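# Snug a shoelace's loose knot down onto the shoe

## Task

Draw the slack knot in the shoe's lace downward until it rests tight against the shoe, with the shoe still upright on the table at the end; a toppled shoe means failure.

## Robot and tools

Robot: two arms, left_arm and right_arm, each ending in a two-finger gripper. Fingers point along the gripper's own +z axis and spread along its y axis. The reported end_effector_position is the spot between the finger pads, roughly 1 cm back from the tips.

Frame: everything uses the scene frame. Its origin is at table-top height, halfway between the two nominal arm bases; +z is up, +x reaches out over the table, and left_arm sits on the +y side (arm names do not match image left/right). Calibrated bases: left_arm at (-0.020, +0.256, 0) m, quat_wxyz (+1.000, 0, 0, -0.014); right_arm at (+0.004, -0.232, 0) m, quat_wxyz (+1.000, 0, 0, -0.008). A two-camera stand stands on the floor behind the arms. Joint limits (rad): waist -2.618 to 3.054, shoulder 0 to 3.142, elbow 0 to 3.142 (straight at 2.901), wrist pitch and yaw -1.571 to 1.571, wrist roll -2.094 to 2.094.

Row layout (shared by execute_actions and move): 14 numbers, each in [-1, 1], always for both arms: dx, dy, dz, rx, ry, rz, opening for left_arm, then those seven for right_arm. The first six of each arm are an offset, not a pose: they are measured from that arm's Hand target as it stood when the action or move began, along scene-frame axes, with 1.0 equal to 0.6 m of travel or 180 degrees of turn. rx, ry, rz form a single rotation vector, turning the gripper about its Hand target point. A translation longer than 1.0 may be scaled back along its direction. opening is absolute: +1 fully open (0.094 m), -1 shut. To leave an arm still, send six zeros plus its current opening; a 0 opening is a real command to half-close. Six zeros also re-request the Hand target, useful when a gripper has stopped short or to release a press.

execute_actions(actions, cameras): actions is a list of actions; each action is a list of up to 15 rows, one per 1/30 s control step. If fewer than 15 rows are given, the last row repeats. Inside one action every row counts from the same start, but the next action starts from the new Hand target, so repeating an offset keeps moving. Images come back only if actions is empty or cameras names them (["all"], specific names, or [] for none). The result also lists end_effector_position at some steps.

move(target, speed, blend, opening_speed, grip_force, blocking, cameras): target is one 14-number row or a list of up to 15 rows; every row is an offset from the Hand targets at the move's start, not from the previous row. Grippers travel straight lines that ignore obstacles and the other arm; avoid paths near an arm's own base (go around it). speed: m/s, 0.002 to 2.9, default 0.25, turns capped at twice that in rad/s; one value or one per target. blend: corner rounding in metres for lists; 0 means stop at each point. opening_speed: rate of opening change per second on the -1..1 scale, at least 0.2; use it to close gently. grip_force: newtons per finger pad, 10 to 50, one value or one per arm; it persists, and lower force closes slowly. blocking=false returns after about 0.5 s while the move continues. A move lasts 0.5 to 10 s and adds a "move:" line giving the ending (done, off_target, moving, held, fault) and any limits (paced = pose clipped, held = steps withheld). done means within 10 mm and 2 degrees; neither done nor off_target tells you about contact.

wait(seconds 0 to 10, cameras): lets time pass holding commands. stop(cameras): brakes a running move. zoom_image(camera, region [x0, y0, x1, y1] pixels from top-left, at most 504 by 504): enlarges part of the latest image from cam_head_left, cam_head_right, cam_high, cam_low, cam_left_wrist or cam_right_wrist (all 672x504). finished_scene(scene): ends the current scene, given its number; irreversible.

Reading results: Hand target is the last commanded pose after clipping; the next offsets start there. Orientation commands are clipped each step to within 40 degrees of the measured one. Friction and gravity can leave a gripper a few cm off target without any contact. grip_measured uses the opening scale and may read about 2.5 mm wide when empty; the last Joint positions number is the opening in metres. It follows the command, so it does not reveal first contact. Joint torques include the arm's own weight; joints 1 to 3 wrap at ±28 N m. Velocities may say within noise. Motor temperatures appear; MOTOR HOT appears at 75 °C, at 90 °C the arm folds and idles, at 100 °C it collapses. Heat builds from holding loads, stretched reach, or pushing at unreachable poses.

Avoid: arms or grippers touching each other (the clearance check does not protect grippers, housings or wrist cameras), closing on the other arm's fingers, fast contacts and targets set deep past a surface, hard hits on fixed or heavy objects, straining a wrist camera cable, dropping or releasing moving items, anything leaving the table, and knocking the shoe over. Arm stops and faults also cost.

Each tool is called after "Call:" by a JSON object that holds its "api" and its "payload", one argument or row to a line.

## Session

Good. Same recipe.

Call:
{"api": "execute_actions", "payload": {
  "actions": [],
  "cameras": ["cam_head_left","cam_head_right","cam_high"]
}}

Call:
{"api": "zoom_image", "payload": {
  "camera": "cam_high",
  "region": [260, 100, 480, 250]
}}

Call:
{"api": "zoom_image", "payload": {
  "camera": "cam_head_left",
  "region": [250, 180, 470, 330]
}}

Scene clock: 0.00 s.
left_arm: end_effector_position=(+0.3877, +0.2539, +0.1190) grip_measured=+1.000 end_effector_quat_wxyz=(+0.597, -0.017, +0.798, +0.086) | right_arm: end_effector_position=(+0.3938, -0.2314, +0.0860) grip_measured=+1.000 end_effector_quat_wxyz=(+0.575, +0.005, +0.818, -0.020)
Joint positions: left_arm=[-0.103 1.534 0.415 0.831 -0.285 0.039 0.094] | right_arm=[0.046 1.558 0.323 0.888 0.067 -0.005 0.094]
Joint velocities: within noise
Joint torques (N m): no reading
Motor temperatures (°C): left_arm=[25 28 31 28 28 25 27] | right_arm=[28 31 31 25 28 26 28]
Heat: left arm: 31 °C; right arm: 31 °C.
Hand target: left_arm +0.3890, +0.2540, +0.1228; +0.600, -0.019, +0.795, +0.086 | right_arm +0.3976, -0.2314, +0.0957; +0.587, +0.006, +0.809, -0.020
Tool commands: left_gripper/opening=+1.0 right_gripper/opening=+1.0
Images, in order (width x height): cam_head_left 672x504, cam_head_right 672x504, cam_high 672x504.

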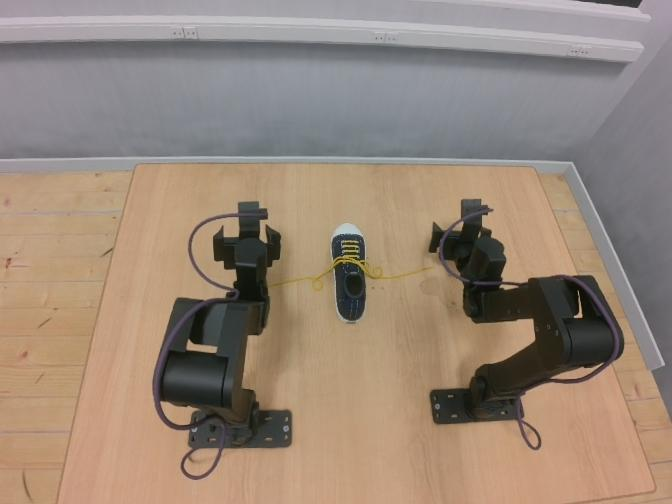

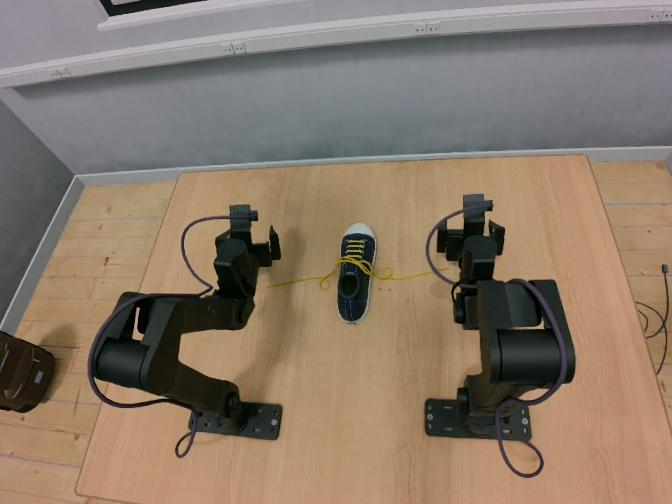

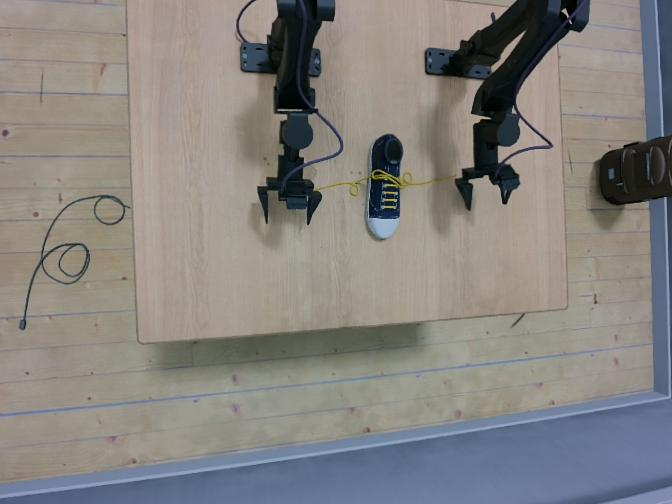

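Scaled by 2.291 from the camera's 672x504 image, which has a finer 960x720 frame.

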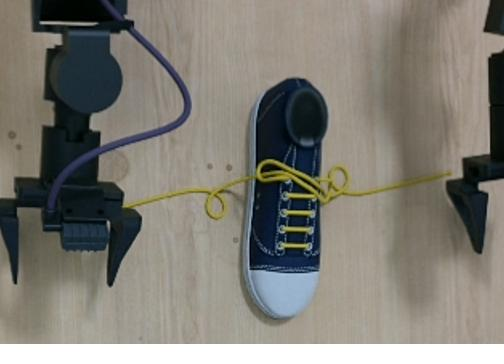

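Scaled by 2.291 from the camera's 672x504 image, which has a finer 960x720 frame.

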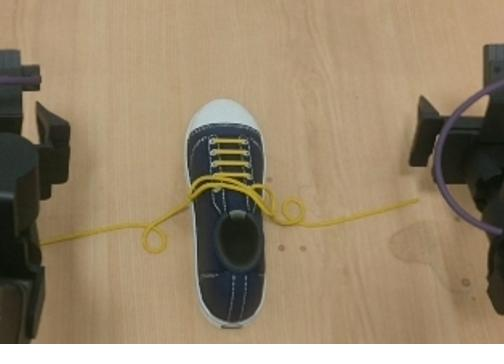

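Call:
{"api": "move", "payload": {
  "target": [-0.1517,-0.07,-0.0713,-0.3615,0.271,0.409,0,-0.116,0.1273,-0.026,0.3198,0.2988,-0.4232,0],
  "speed": 0.4,
  "cameras": ["cam_left_wrist","cam_right_wrist"]
}}

Scene clock: 20.40 s.
left_arm: end_effector_position=(+0.2945, +0.2105, +0.0785) grip_measured=+0.002 end_effector_quat_wxyz=(-0.002, +0.703, -0.711, +0.006) | right_arm: end_effector_position=(+0.3251, -0.1534, +0.0755) grip_measured=+0.002 end_effector_quat_wxyz=(+0.000, +0.702, +0.712, +0.005)
Joint positions: left_arm=[-0.115 1.752 1.316 -1.122 0.004 -1.703 0.047] | right_arm=[0.251 1.804 1.367 -1.125 -0.004 1.792 0.047]
Joint torques (N m): left_arm=[0.23 -7.1 8.73 0.35 -0.05 -0.09] | right_arm=[-0.5 -7.75 9.35 -0.07 0.09 0.14]
Motor temperatures (°C): left_arm=[25 28 33 31 28 25 27] | right_arm=[28 33 32 31 28 26 27]
Heat: left arm: 33 °C; right arm: 33 °C.
Hand target: left_arm +0.2979, +0.2119, +0.0799; +0.000, +0.707, -0.707, +0.000 | right_arm +0.3280, -0.1551, +0.0800; +0.000, +0.707, +0.707, +0.000
Off the commanded pose: left_arm 0.004 m, 1 deg | right_arm 0.006 m, 1 deg.
move: done
Images, in order (width x height): cam_left_wrist 672x504, cam_right_wrist 672x504.

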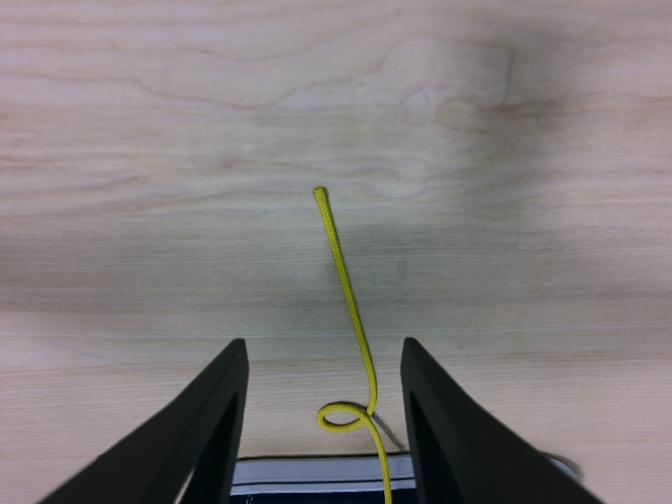

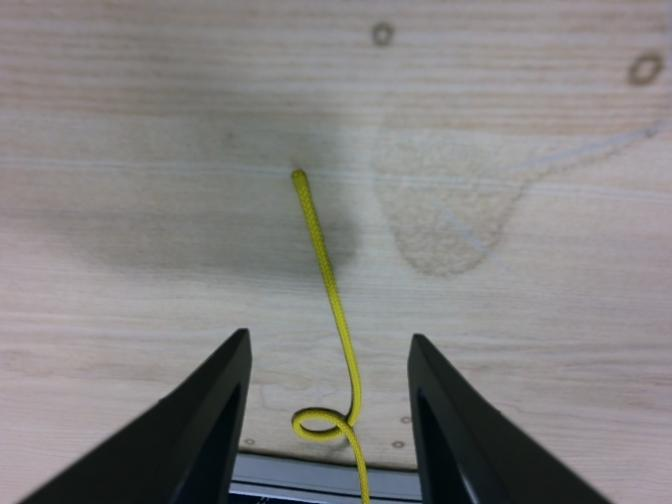

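Call:
{"api": "move", "payload": {
  "target": [
    [-0.003,-0.004,-0.139,0,0,0,0,0.0,0.0,-0.099,0,0,0,0],
    [-0.003,-0.004,-0.139,0,0,0,-1,0,0,-0.099,0,0,0,-1]
  ],
  "speed": 0.12,
  "opening_speed": 1,
  "cameras": ["cam_left_wrist","cam_right_wrist"]
}}

Scene clock: 31.10 s.
left_arm: end_effector_position=(+0.2983, +0.2092, +0.0120) grip_measured=-0.960 end_effector_quat_wxyz=(-0.001, +0.706, -0.708, +0.009) | right_arm: end_effector_position=(+0.3264, -0.1521, +0.0313) grip_measured=-0.969 end_effector_quat_wxyz=(-0.004, +0.703, +0.711, +0.003)
Joint positions: left_arm=[-0.115 1.843 1.151 -0.862 0.008 -1.712 0.002] | right_arm=[0.251 1.864 1.261 -0.968 -0.01 1.794 0.001]
Joint torques (N m): left_arm=[-0.49 -6.78 3.62 0.98 -0.1 -0.1] | right_arm=[-0.43 -7.71 3.84 0.54 0.09 0.05]
Heat: left arm: 34 °C; right arm: 34 °C.
Hand target: left_arm +0.2962, +0.2095, -0.0034; -0.001, +0.707, -0.707, +0.000 | right_arm +0.3280, -0.1551, +0.0207; +0.000, +0.707, +0.707, +0.000
Off the commanded pose: left_arm 0.016 m, 1 deg | right_arm 0.011 m, 1 deg.
move: off_target (left_arm, right_arm); target 2's new opening was sent with left_arm's hand 0.016 m and 1 deg from that target
Images, in order (width x height): cam_left_wrist 672x504, cam_right_wrist 672x504.

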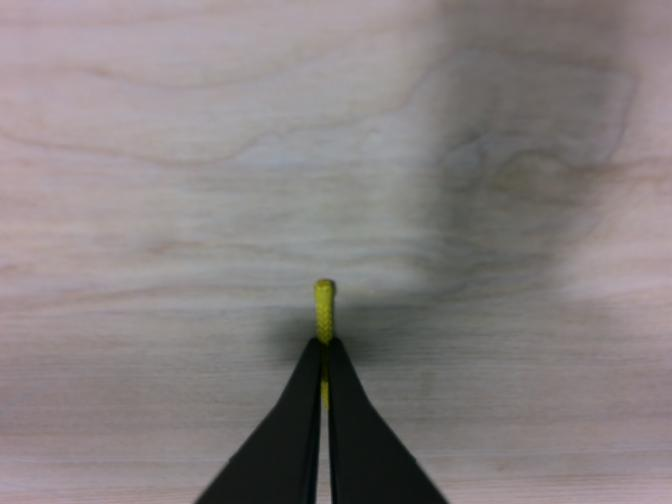

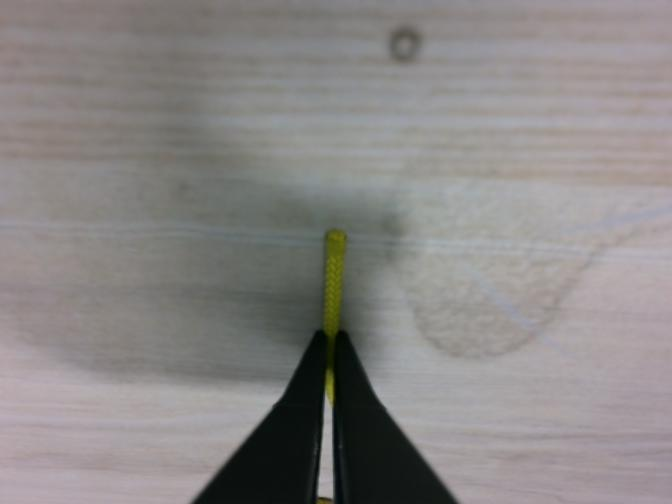

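Call:
{"api": "move", "payload": {
  "target": [
    [0.0,0.04,0.09,0,0,0,-1,-0.005,-0.035,0.065,0,0,0,-1],
    [0.0,0.335,0.11,0,0,0,-1,-0.04,-0.288,0.065,0,0,0,-1]
  ],
  "speed": 0.12,
  "blend": 0.02,
  "cameras": ["cam_head_left","cam_high"]
}}

Call:
{"api": "zoom_image", "payload": {
  "camera": "cam_high",
  "region": [260, 100, 480, 250]
}}

Scene clock: 39.67 s.
left_arm: end_effector_position=(+0.2925, +0.4072, +0.0626) grip_measured=-0.963 end_effector_quat_wxyz=(-0.002, +0.710, -0.704, +0.007) | right_arm: end_effector_position=(+0.3076, -0.3258, +0.0528) grip_measured=-0.972 end_effector_quat_wxyz=(-0.004, +0.709, +0.705, +0.007)
Joint positions: left_arm=[0.483 1.878 1.409 -1.094 0.012 -1.126 0.002] | right_arm=[-0.296 1.787 1.253 -1.038 -0.016 1.264 0.001]
Joint torques (N m): left_arm=[-0.18 -8.05 8.81 0.39 -0.12 0.07] | right_arm=[-0.18 -10.09 6.37 -0.03 0.16 -0.08]
Heat: left arm: 33 °C; right arm: 34 °C.
Hand target: left_arm +0.2961, +0.4106, +0.0626; -0.001, +0.707, -0.707, +0.000 | right_arm +0.3041, -0.3278, +0.0597; +0.000, +0.707, +0.707, +0.000
Off the commanded pose: left_arm 0.005 m, 1 deg | right_arm 0.008 m, 1 deg.
move: done
Images, in order (width x height): cam_head_left 672x504, cam_high 672x504.

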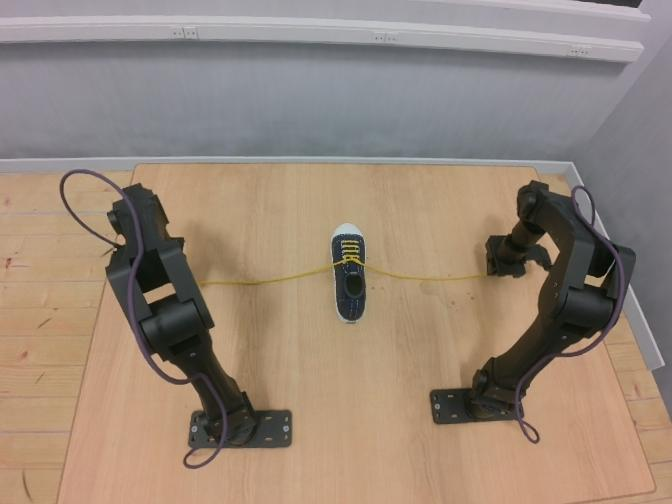

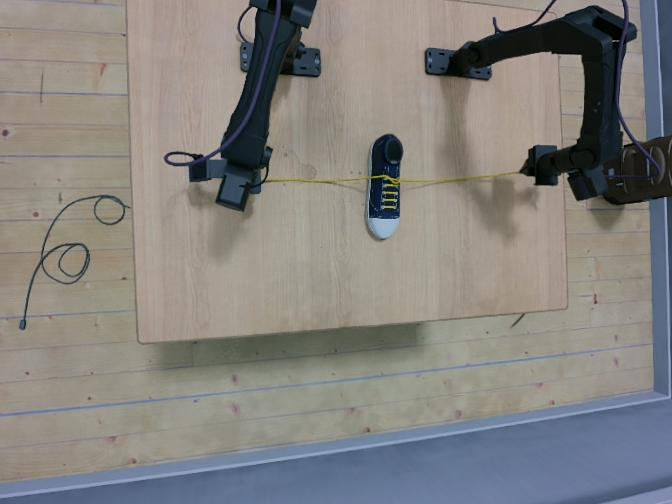

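Scaled by 2.291 from the camera's 672x504 image, which has a finer 960x720 frame.

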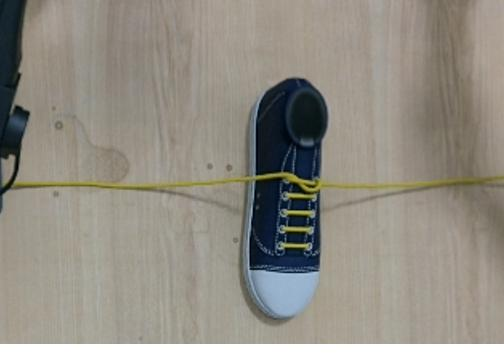

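Call:
{"api": "move", "payload": {
  "target": [0.0,0.12,-0.05,0,0,0,-1,-0.01,-0.13,-0.03,0,0,0,-1],
  "speed": 0.06,
  "cameras": ["cam_head_left","cam_high"]
}}

Call:
{"api": "zoom_image", "payload": {
  "camera": "cam_high",
  "region": [330, 130, 440, 230]
}}

Call:
{"api": "zoom_image", "payload": {
  "camera": "cam_head_left",
  "region": [310, 220, 400, 300]
}}

Scene clock: 46.60 s.
left_arm: end_effector_position=(+0.2886, +0.4303, +0.0382) grip_measured=-0.963 end_effector_quat_wxyz=(+0.063, +0.699, -0.711, +0.056) | right_arm: end_effector_position=(+0.2875, -0.3660, +0.0403) grip_measured=-0.972 end_effector_quat_wxyz=(-0.057, +0.702, +0.708, +0.043)
Joint positions: left_arm=[0.608 2.029 1.51 -1.153 0.134 -0.967 0.002] | right_arm=[-0.495 1.863 1.289 -1.083 -0.113 1.047 0.001]
Joint torques (N m): left_arm=[3.1 -9.14 9.68 1.14 -1.22 0.07] | right_arm=[-2.24 -7.91 9.78 0.5 1.16 -0.1]
Heat: left arm: 34 °C; right arm: 35 °C.
Hand target: left_arm +0.2961, +0.4825, +0.0326; +0.000, +0.707, -0.707, +0.000 | right_arm +0.2981, -0.4058, +0.0417; +0.000, +0.707, +0.707, +0.000
Off the commanded pose: left_arm 0.053 m, 10 deg | right_arm 0.041 m, 8 deg.
move: off_target (left_arm, right_arm)
Images, in order (width x height): cam_head_left 672x504, cam_high 672x504.

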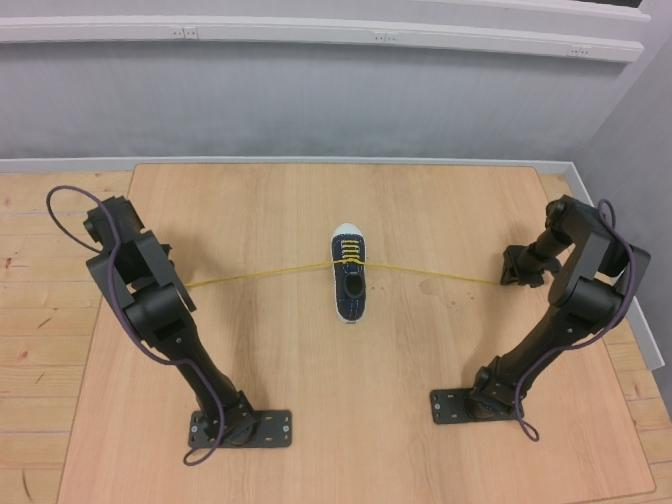

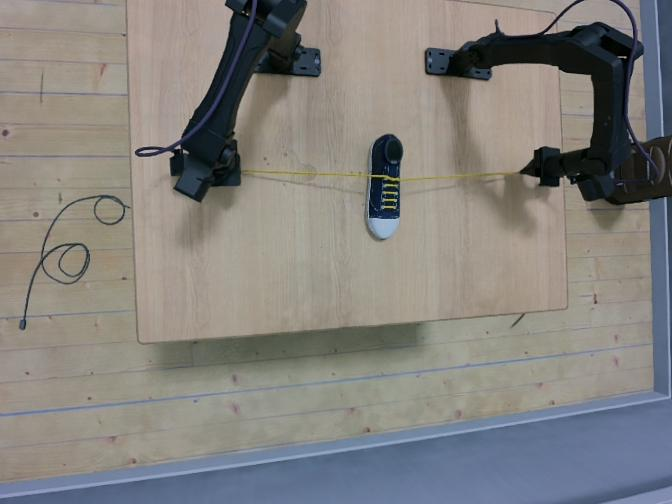

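Scaled by 4.582 from the camera's 672x504 image, which has a finer 960x720 frame.

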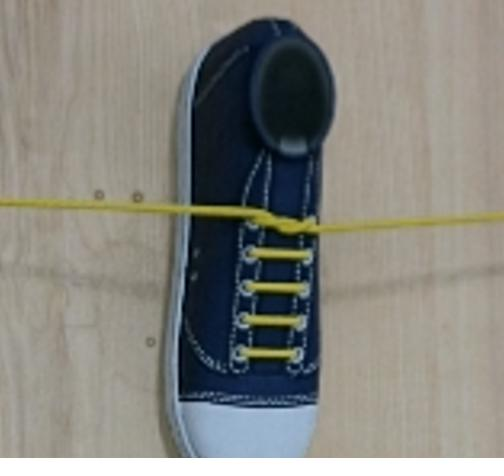

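Scaled by 5.600 from the camera's 672x504 image, which has a finer 960x720 frame.

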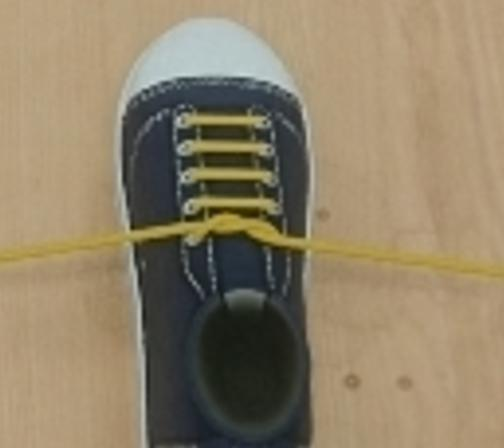

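Call:
{"api": "move", "payload": {
  "target": [
    [0.0,0.015,-0.01,0,0,0,-1,0,-0.045,-0.01,0,0,0,-1],
    [0,-0.083,-0.04,0,0,0,-1,0,0.06,-0.03,0,0,0,-1],
    [0,-0.083,-0.04,0,0,0,-0.4,0,0.06,-0.03,0,0,0,-0.4]
  ],
  "speed": 0.06,
  "opening_speed": 0.6,
  "cameras": ["cam_head_left","cam_high"]
}}

Call:
{"api": "zoom_image", "payload": {
  "camera": "cam_high",
  "region": [330, 130, 440, 230]
}}

Call:
{"api": "zoom_image", "payload": {
  "camera": "cam_head_left",
  "region": [310, 220, 400, 300]
}}

Scene clock: 55.63 s.
left_arm: end_effector_position=(+0.2914, +0.4275, +0.0133) grip_measured=-0.402 end_effector_quat_wxyz=(+0.022, +0.705, -0.709, +0.002) | right_arm: end_effector_position=(+0.2886, -0.3633, +0.0315) grip_measured=-0.402 end_effector_quat_wxyz=(-0.029, +0.706, +0.708, +0.000)
Joint positions: left_arm=[0.538 2.009 1.387 -0.99 0.016 -1.056 0.028] | right_arm=[-0.431 1.847 1.238 -1.017 -0.019 1.121 0.028]
Joint torques (N m): left_arm=[-0.2 -11.37 3.55 1.08 -0.16 -0.09] | right_arm=[0.29 -8.75 3.4 0.85 0.17 0.05]
Heat: left arm: 34 °C; right arm: 35 °C.
Hand target: left_arm +0.2960, +0.4328, +0.0086; +0.000, +0.707, -0.707, +0.000 | right_arm +0.2980, -0.3699, +0.0237; +0.000, +0.707, +0.707, +0.000
Off the commanded pose: left_arm 0.008 m, 3 deg | right_arm 0.014 m, 3 deg.
move: off_target (left_arm, right_arm); target 3's new opening was sent with right_arm's hand 0.014 m and 4 deg from that target
Images, in order (width x height): cam_head_left 672x504, cam_high 672x504.

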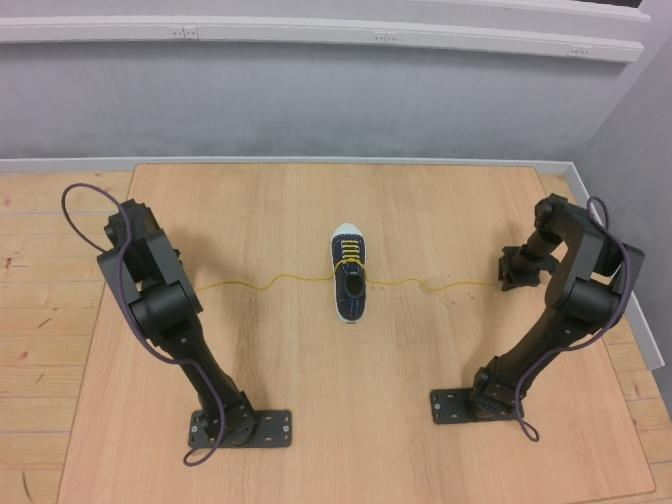

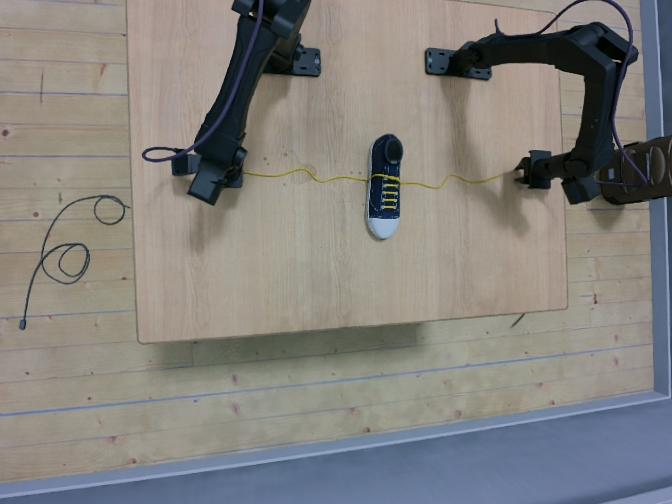

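Scaled by 4.582 from the camera's 672x504 image, which has a finer 960x720 frame.

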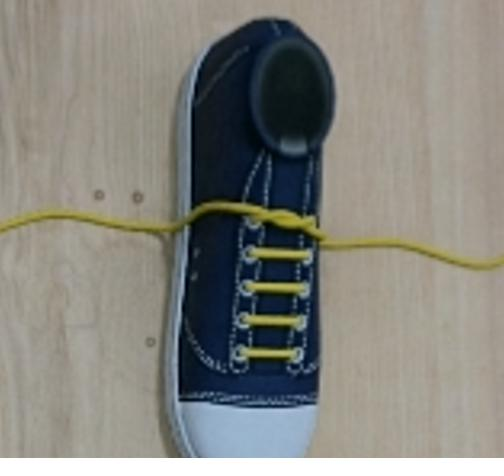

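Scaled by 5.600 from the camera's 672x504 image, which has a finer 960x720 frame.

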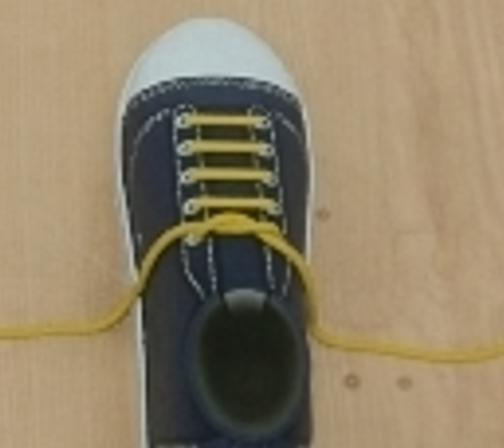

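Call:
{"api": "move", "payload": {
  "target": [0,0.02,0.12,0,0,0,0,0,-0.02,0.12,0,0,0,0],
  "speed": 0.12,
  "cameras": ["cam_head_left","cam_high"]
}}

Call:
{"api": "wait", "payload": {
  "seconds": 2,
  "cameras": ["cam_head_left","cam_high"]
}}

Call:
{"api": "zoom_image", "payload": {
  "camera": "cam_head_left",
  "region": [310, 220, 400, 300]
}}

Scene clock: 62.13 s.
left_arm: end_effector_position=(+0.2932, +0.4383, +0.0641) grip_measured=-0.002 end_effector_quat_wxyz=(+0.021, +0.708, -0.706, +0.001) | right_arm: end_effector_position=(+0.2960, -0.3757, +0.0800) grip_measured=-0.002 end_effector_quat_wxyz=(-0.019, +0.707, +0.706, +0.002)
Joint positions: left_arm=[0.56 1.979 1.553 -1.185 0.013 -1.042 0.047] | right_arm=[-0.454 1.823 1.407 -1.191 -0.016 1.102 0.047]
Joint torques (N m): left_arm=[0.35 -13.44 8.35 0.31 -0.14 0.08] | right_arm=[-0.46 -11.11 8.8 -0.08 0.14 -0.08]
Heat: left arm: 33 °C; right arm: 35 °C.
Hand target: left_arm +0.2961, +0.4447, +0.0805; +0.000, +0.707, -0.707, +0.000 | right_arm +0.2981, -0.3819, +0.0957; +0.000, +0.707, +0.707, +0.000
Off the commanded pose: left_arm 0.018 m, 2 deg | right_arm 0.017 m, 2 deg.
move: off_target (left_arm, right_arm)
Images, in order (width x height): cam_head_left 672x504, cam_high 672x504.

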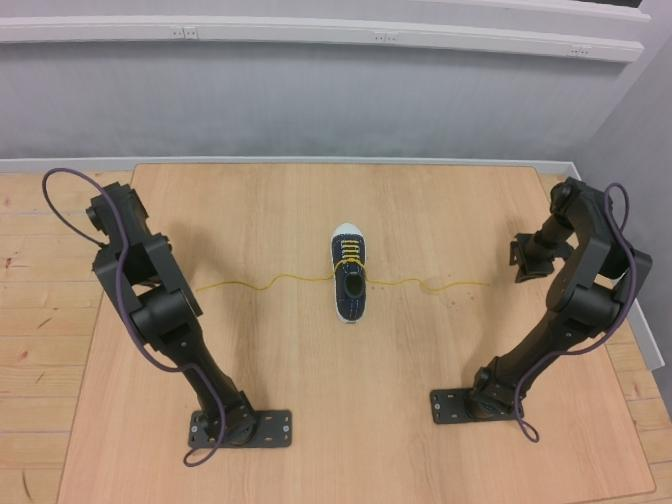

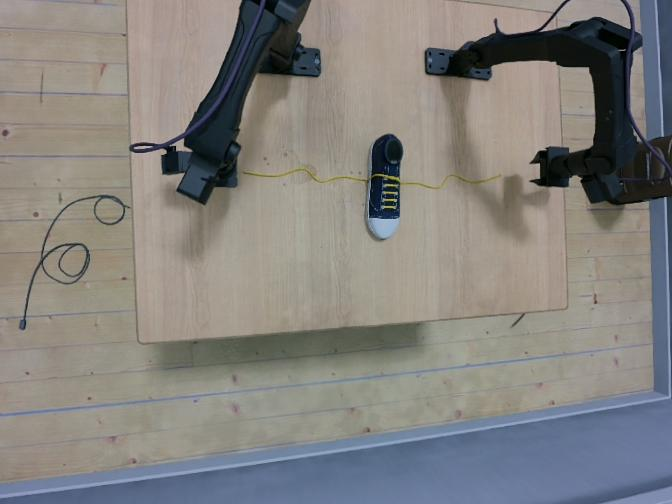

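Scene clock: 64.13 s.
left_arm: end_effector_position=(+0.2931, +0.4382, +0.0641) grip_measured=-0.002 end_effector_quat_wxyz=(+0.021, +0.708, -0.706, +0.001) | right_arm: end_effector_position=(+0.2960, -0.3756, +0.0800) grip_measured=-0.002 end_effector_quat_wxyz=(-0.019, +0.707, +0.706, +0.002)
Joint positions: left_arm=[0.56 1.979 1.553 -1.185 0.013 -1.042 0.047] | right_arm=[-0.454 1.823 1.407 -1.191 -0.016 1.102 0.047]
Joint torques (N m): left_arm=[0.29 -13.41 8.38 0.31 -0.12 0.09] | right_arm=[-0.5 -11.1 8.83 -0.09 0.15 -0.09]
Heat: left arm: 34 °C; right arm: 35 °C.
Hand target: left_arm +0.2961, +0.4447, +0.0805; +0.000, +0.707, -0.707, +0.000 | right_arm +0.2980, -0.3818, +0.0957; +0.000, +0.707, +0.707, +0.000
Tool commands: left_gripper/opening=+0.0 right_gripper/opening=+0.0
Off the commanded pose: left_arm 0.018 m, 2 deg | right_arm 0.017 m, 2 deg.
wait: 2.00 s; at rest by 0.17 s
Images, in order (width x height): cam_head_left 672x504, cam_high 672x504.

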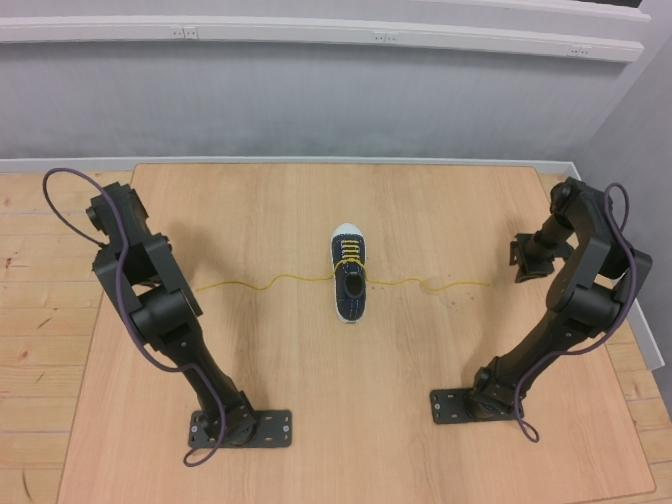

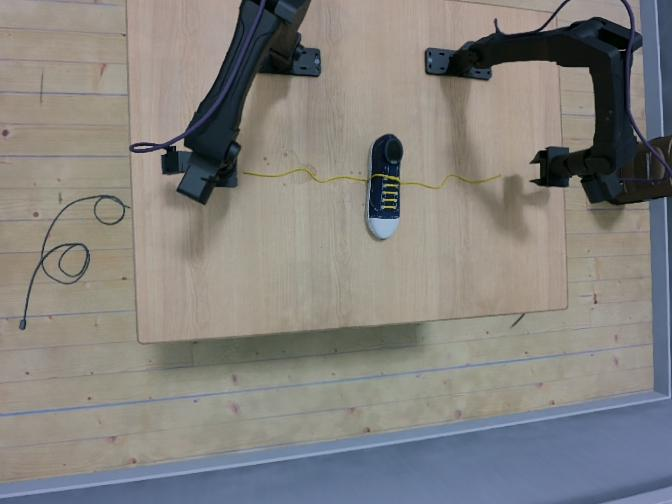

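Scaled by 5.600 from the camera's 672x504 image, which has a finer 960x720 frame.

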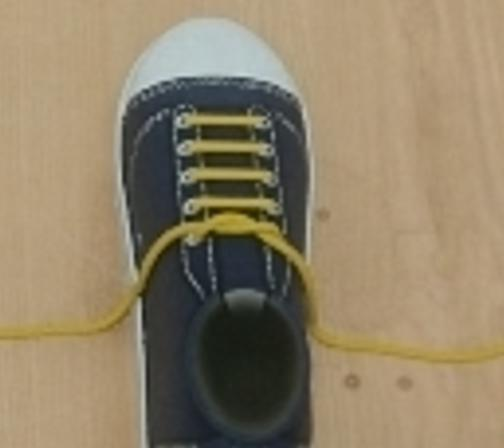

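Call:
{"api": "finished_scene", "payload": {
  "scene": 3
}}

The scene is finished: the task was done.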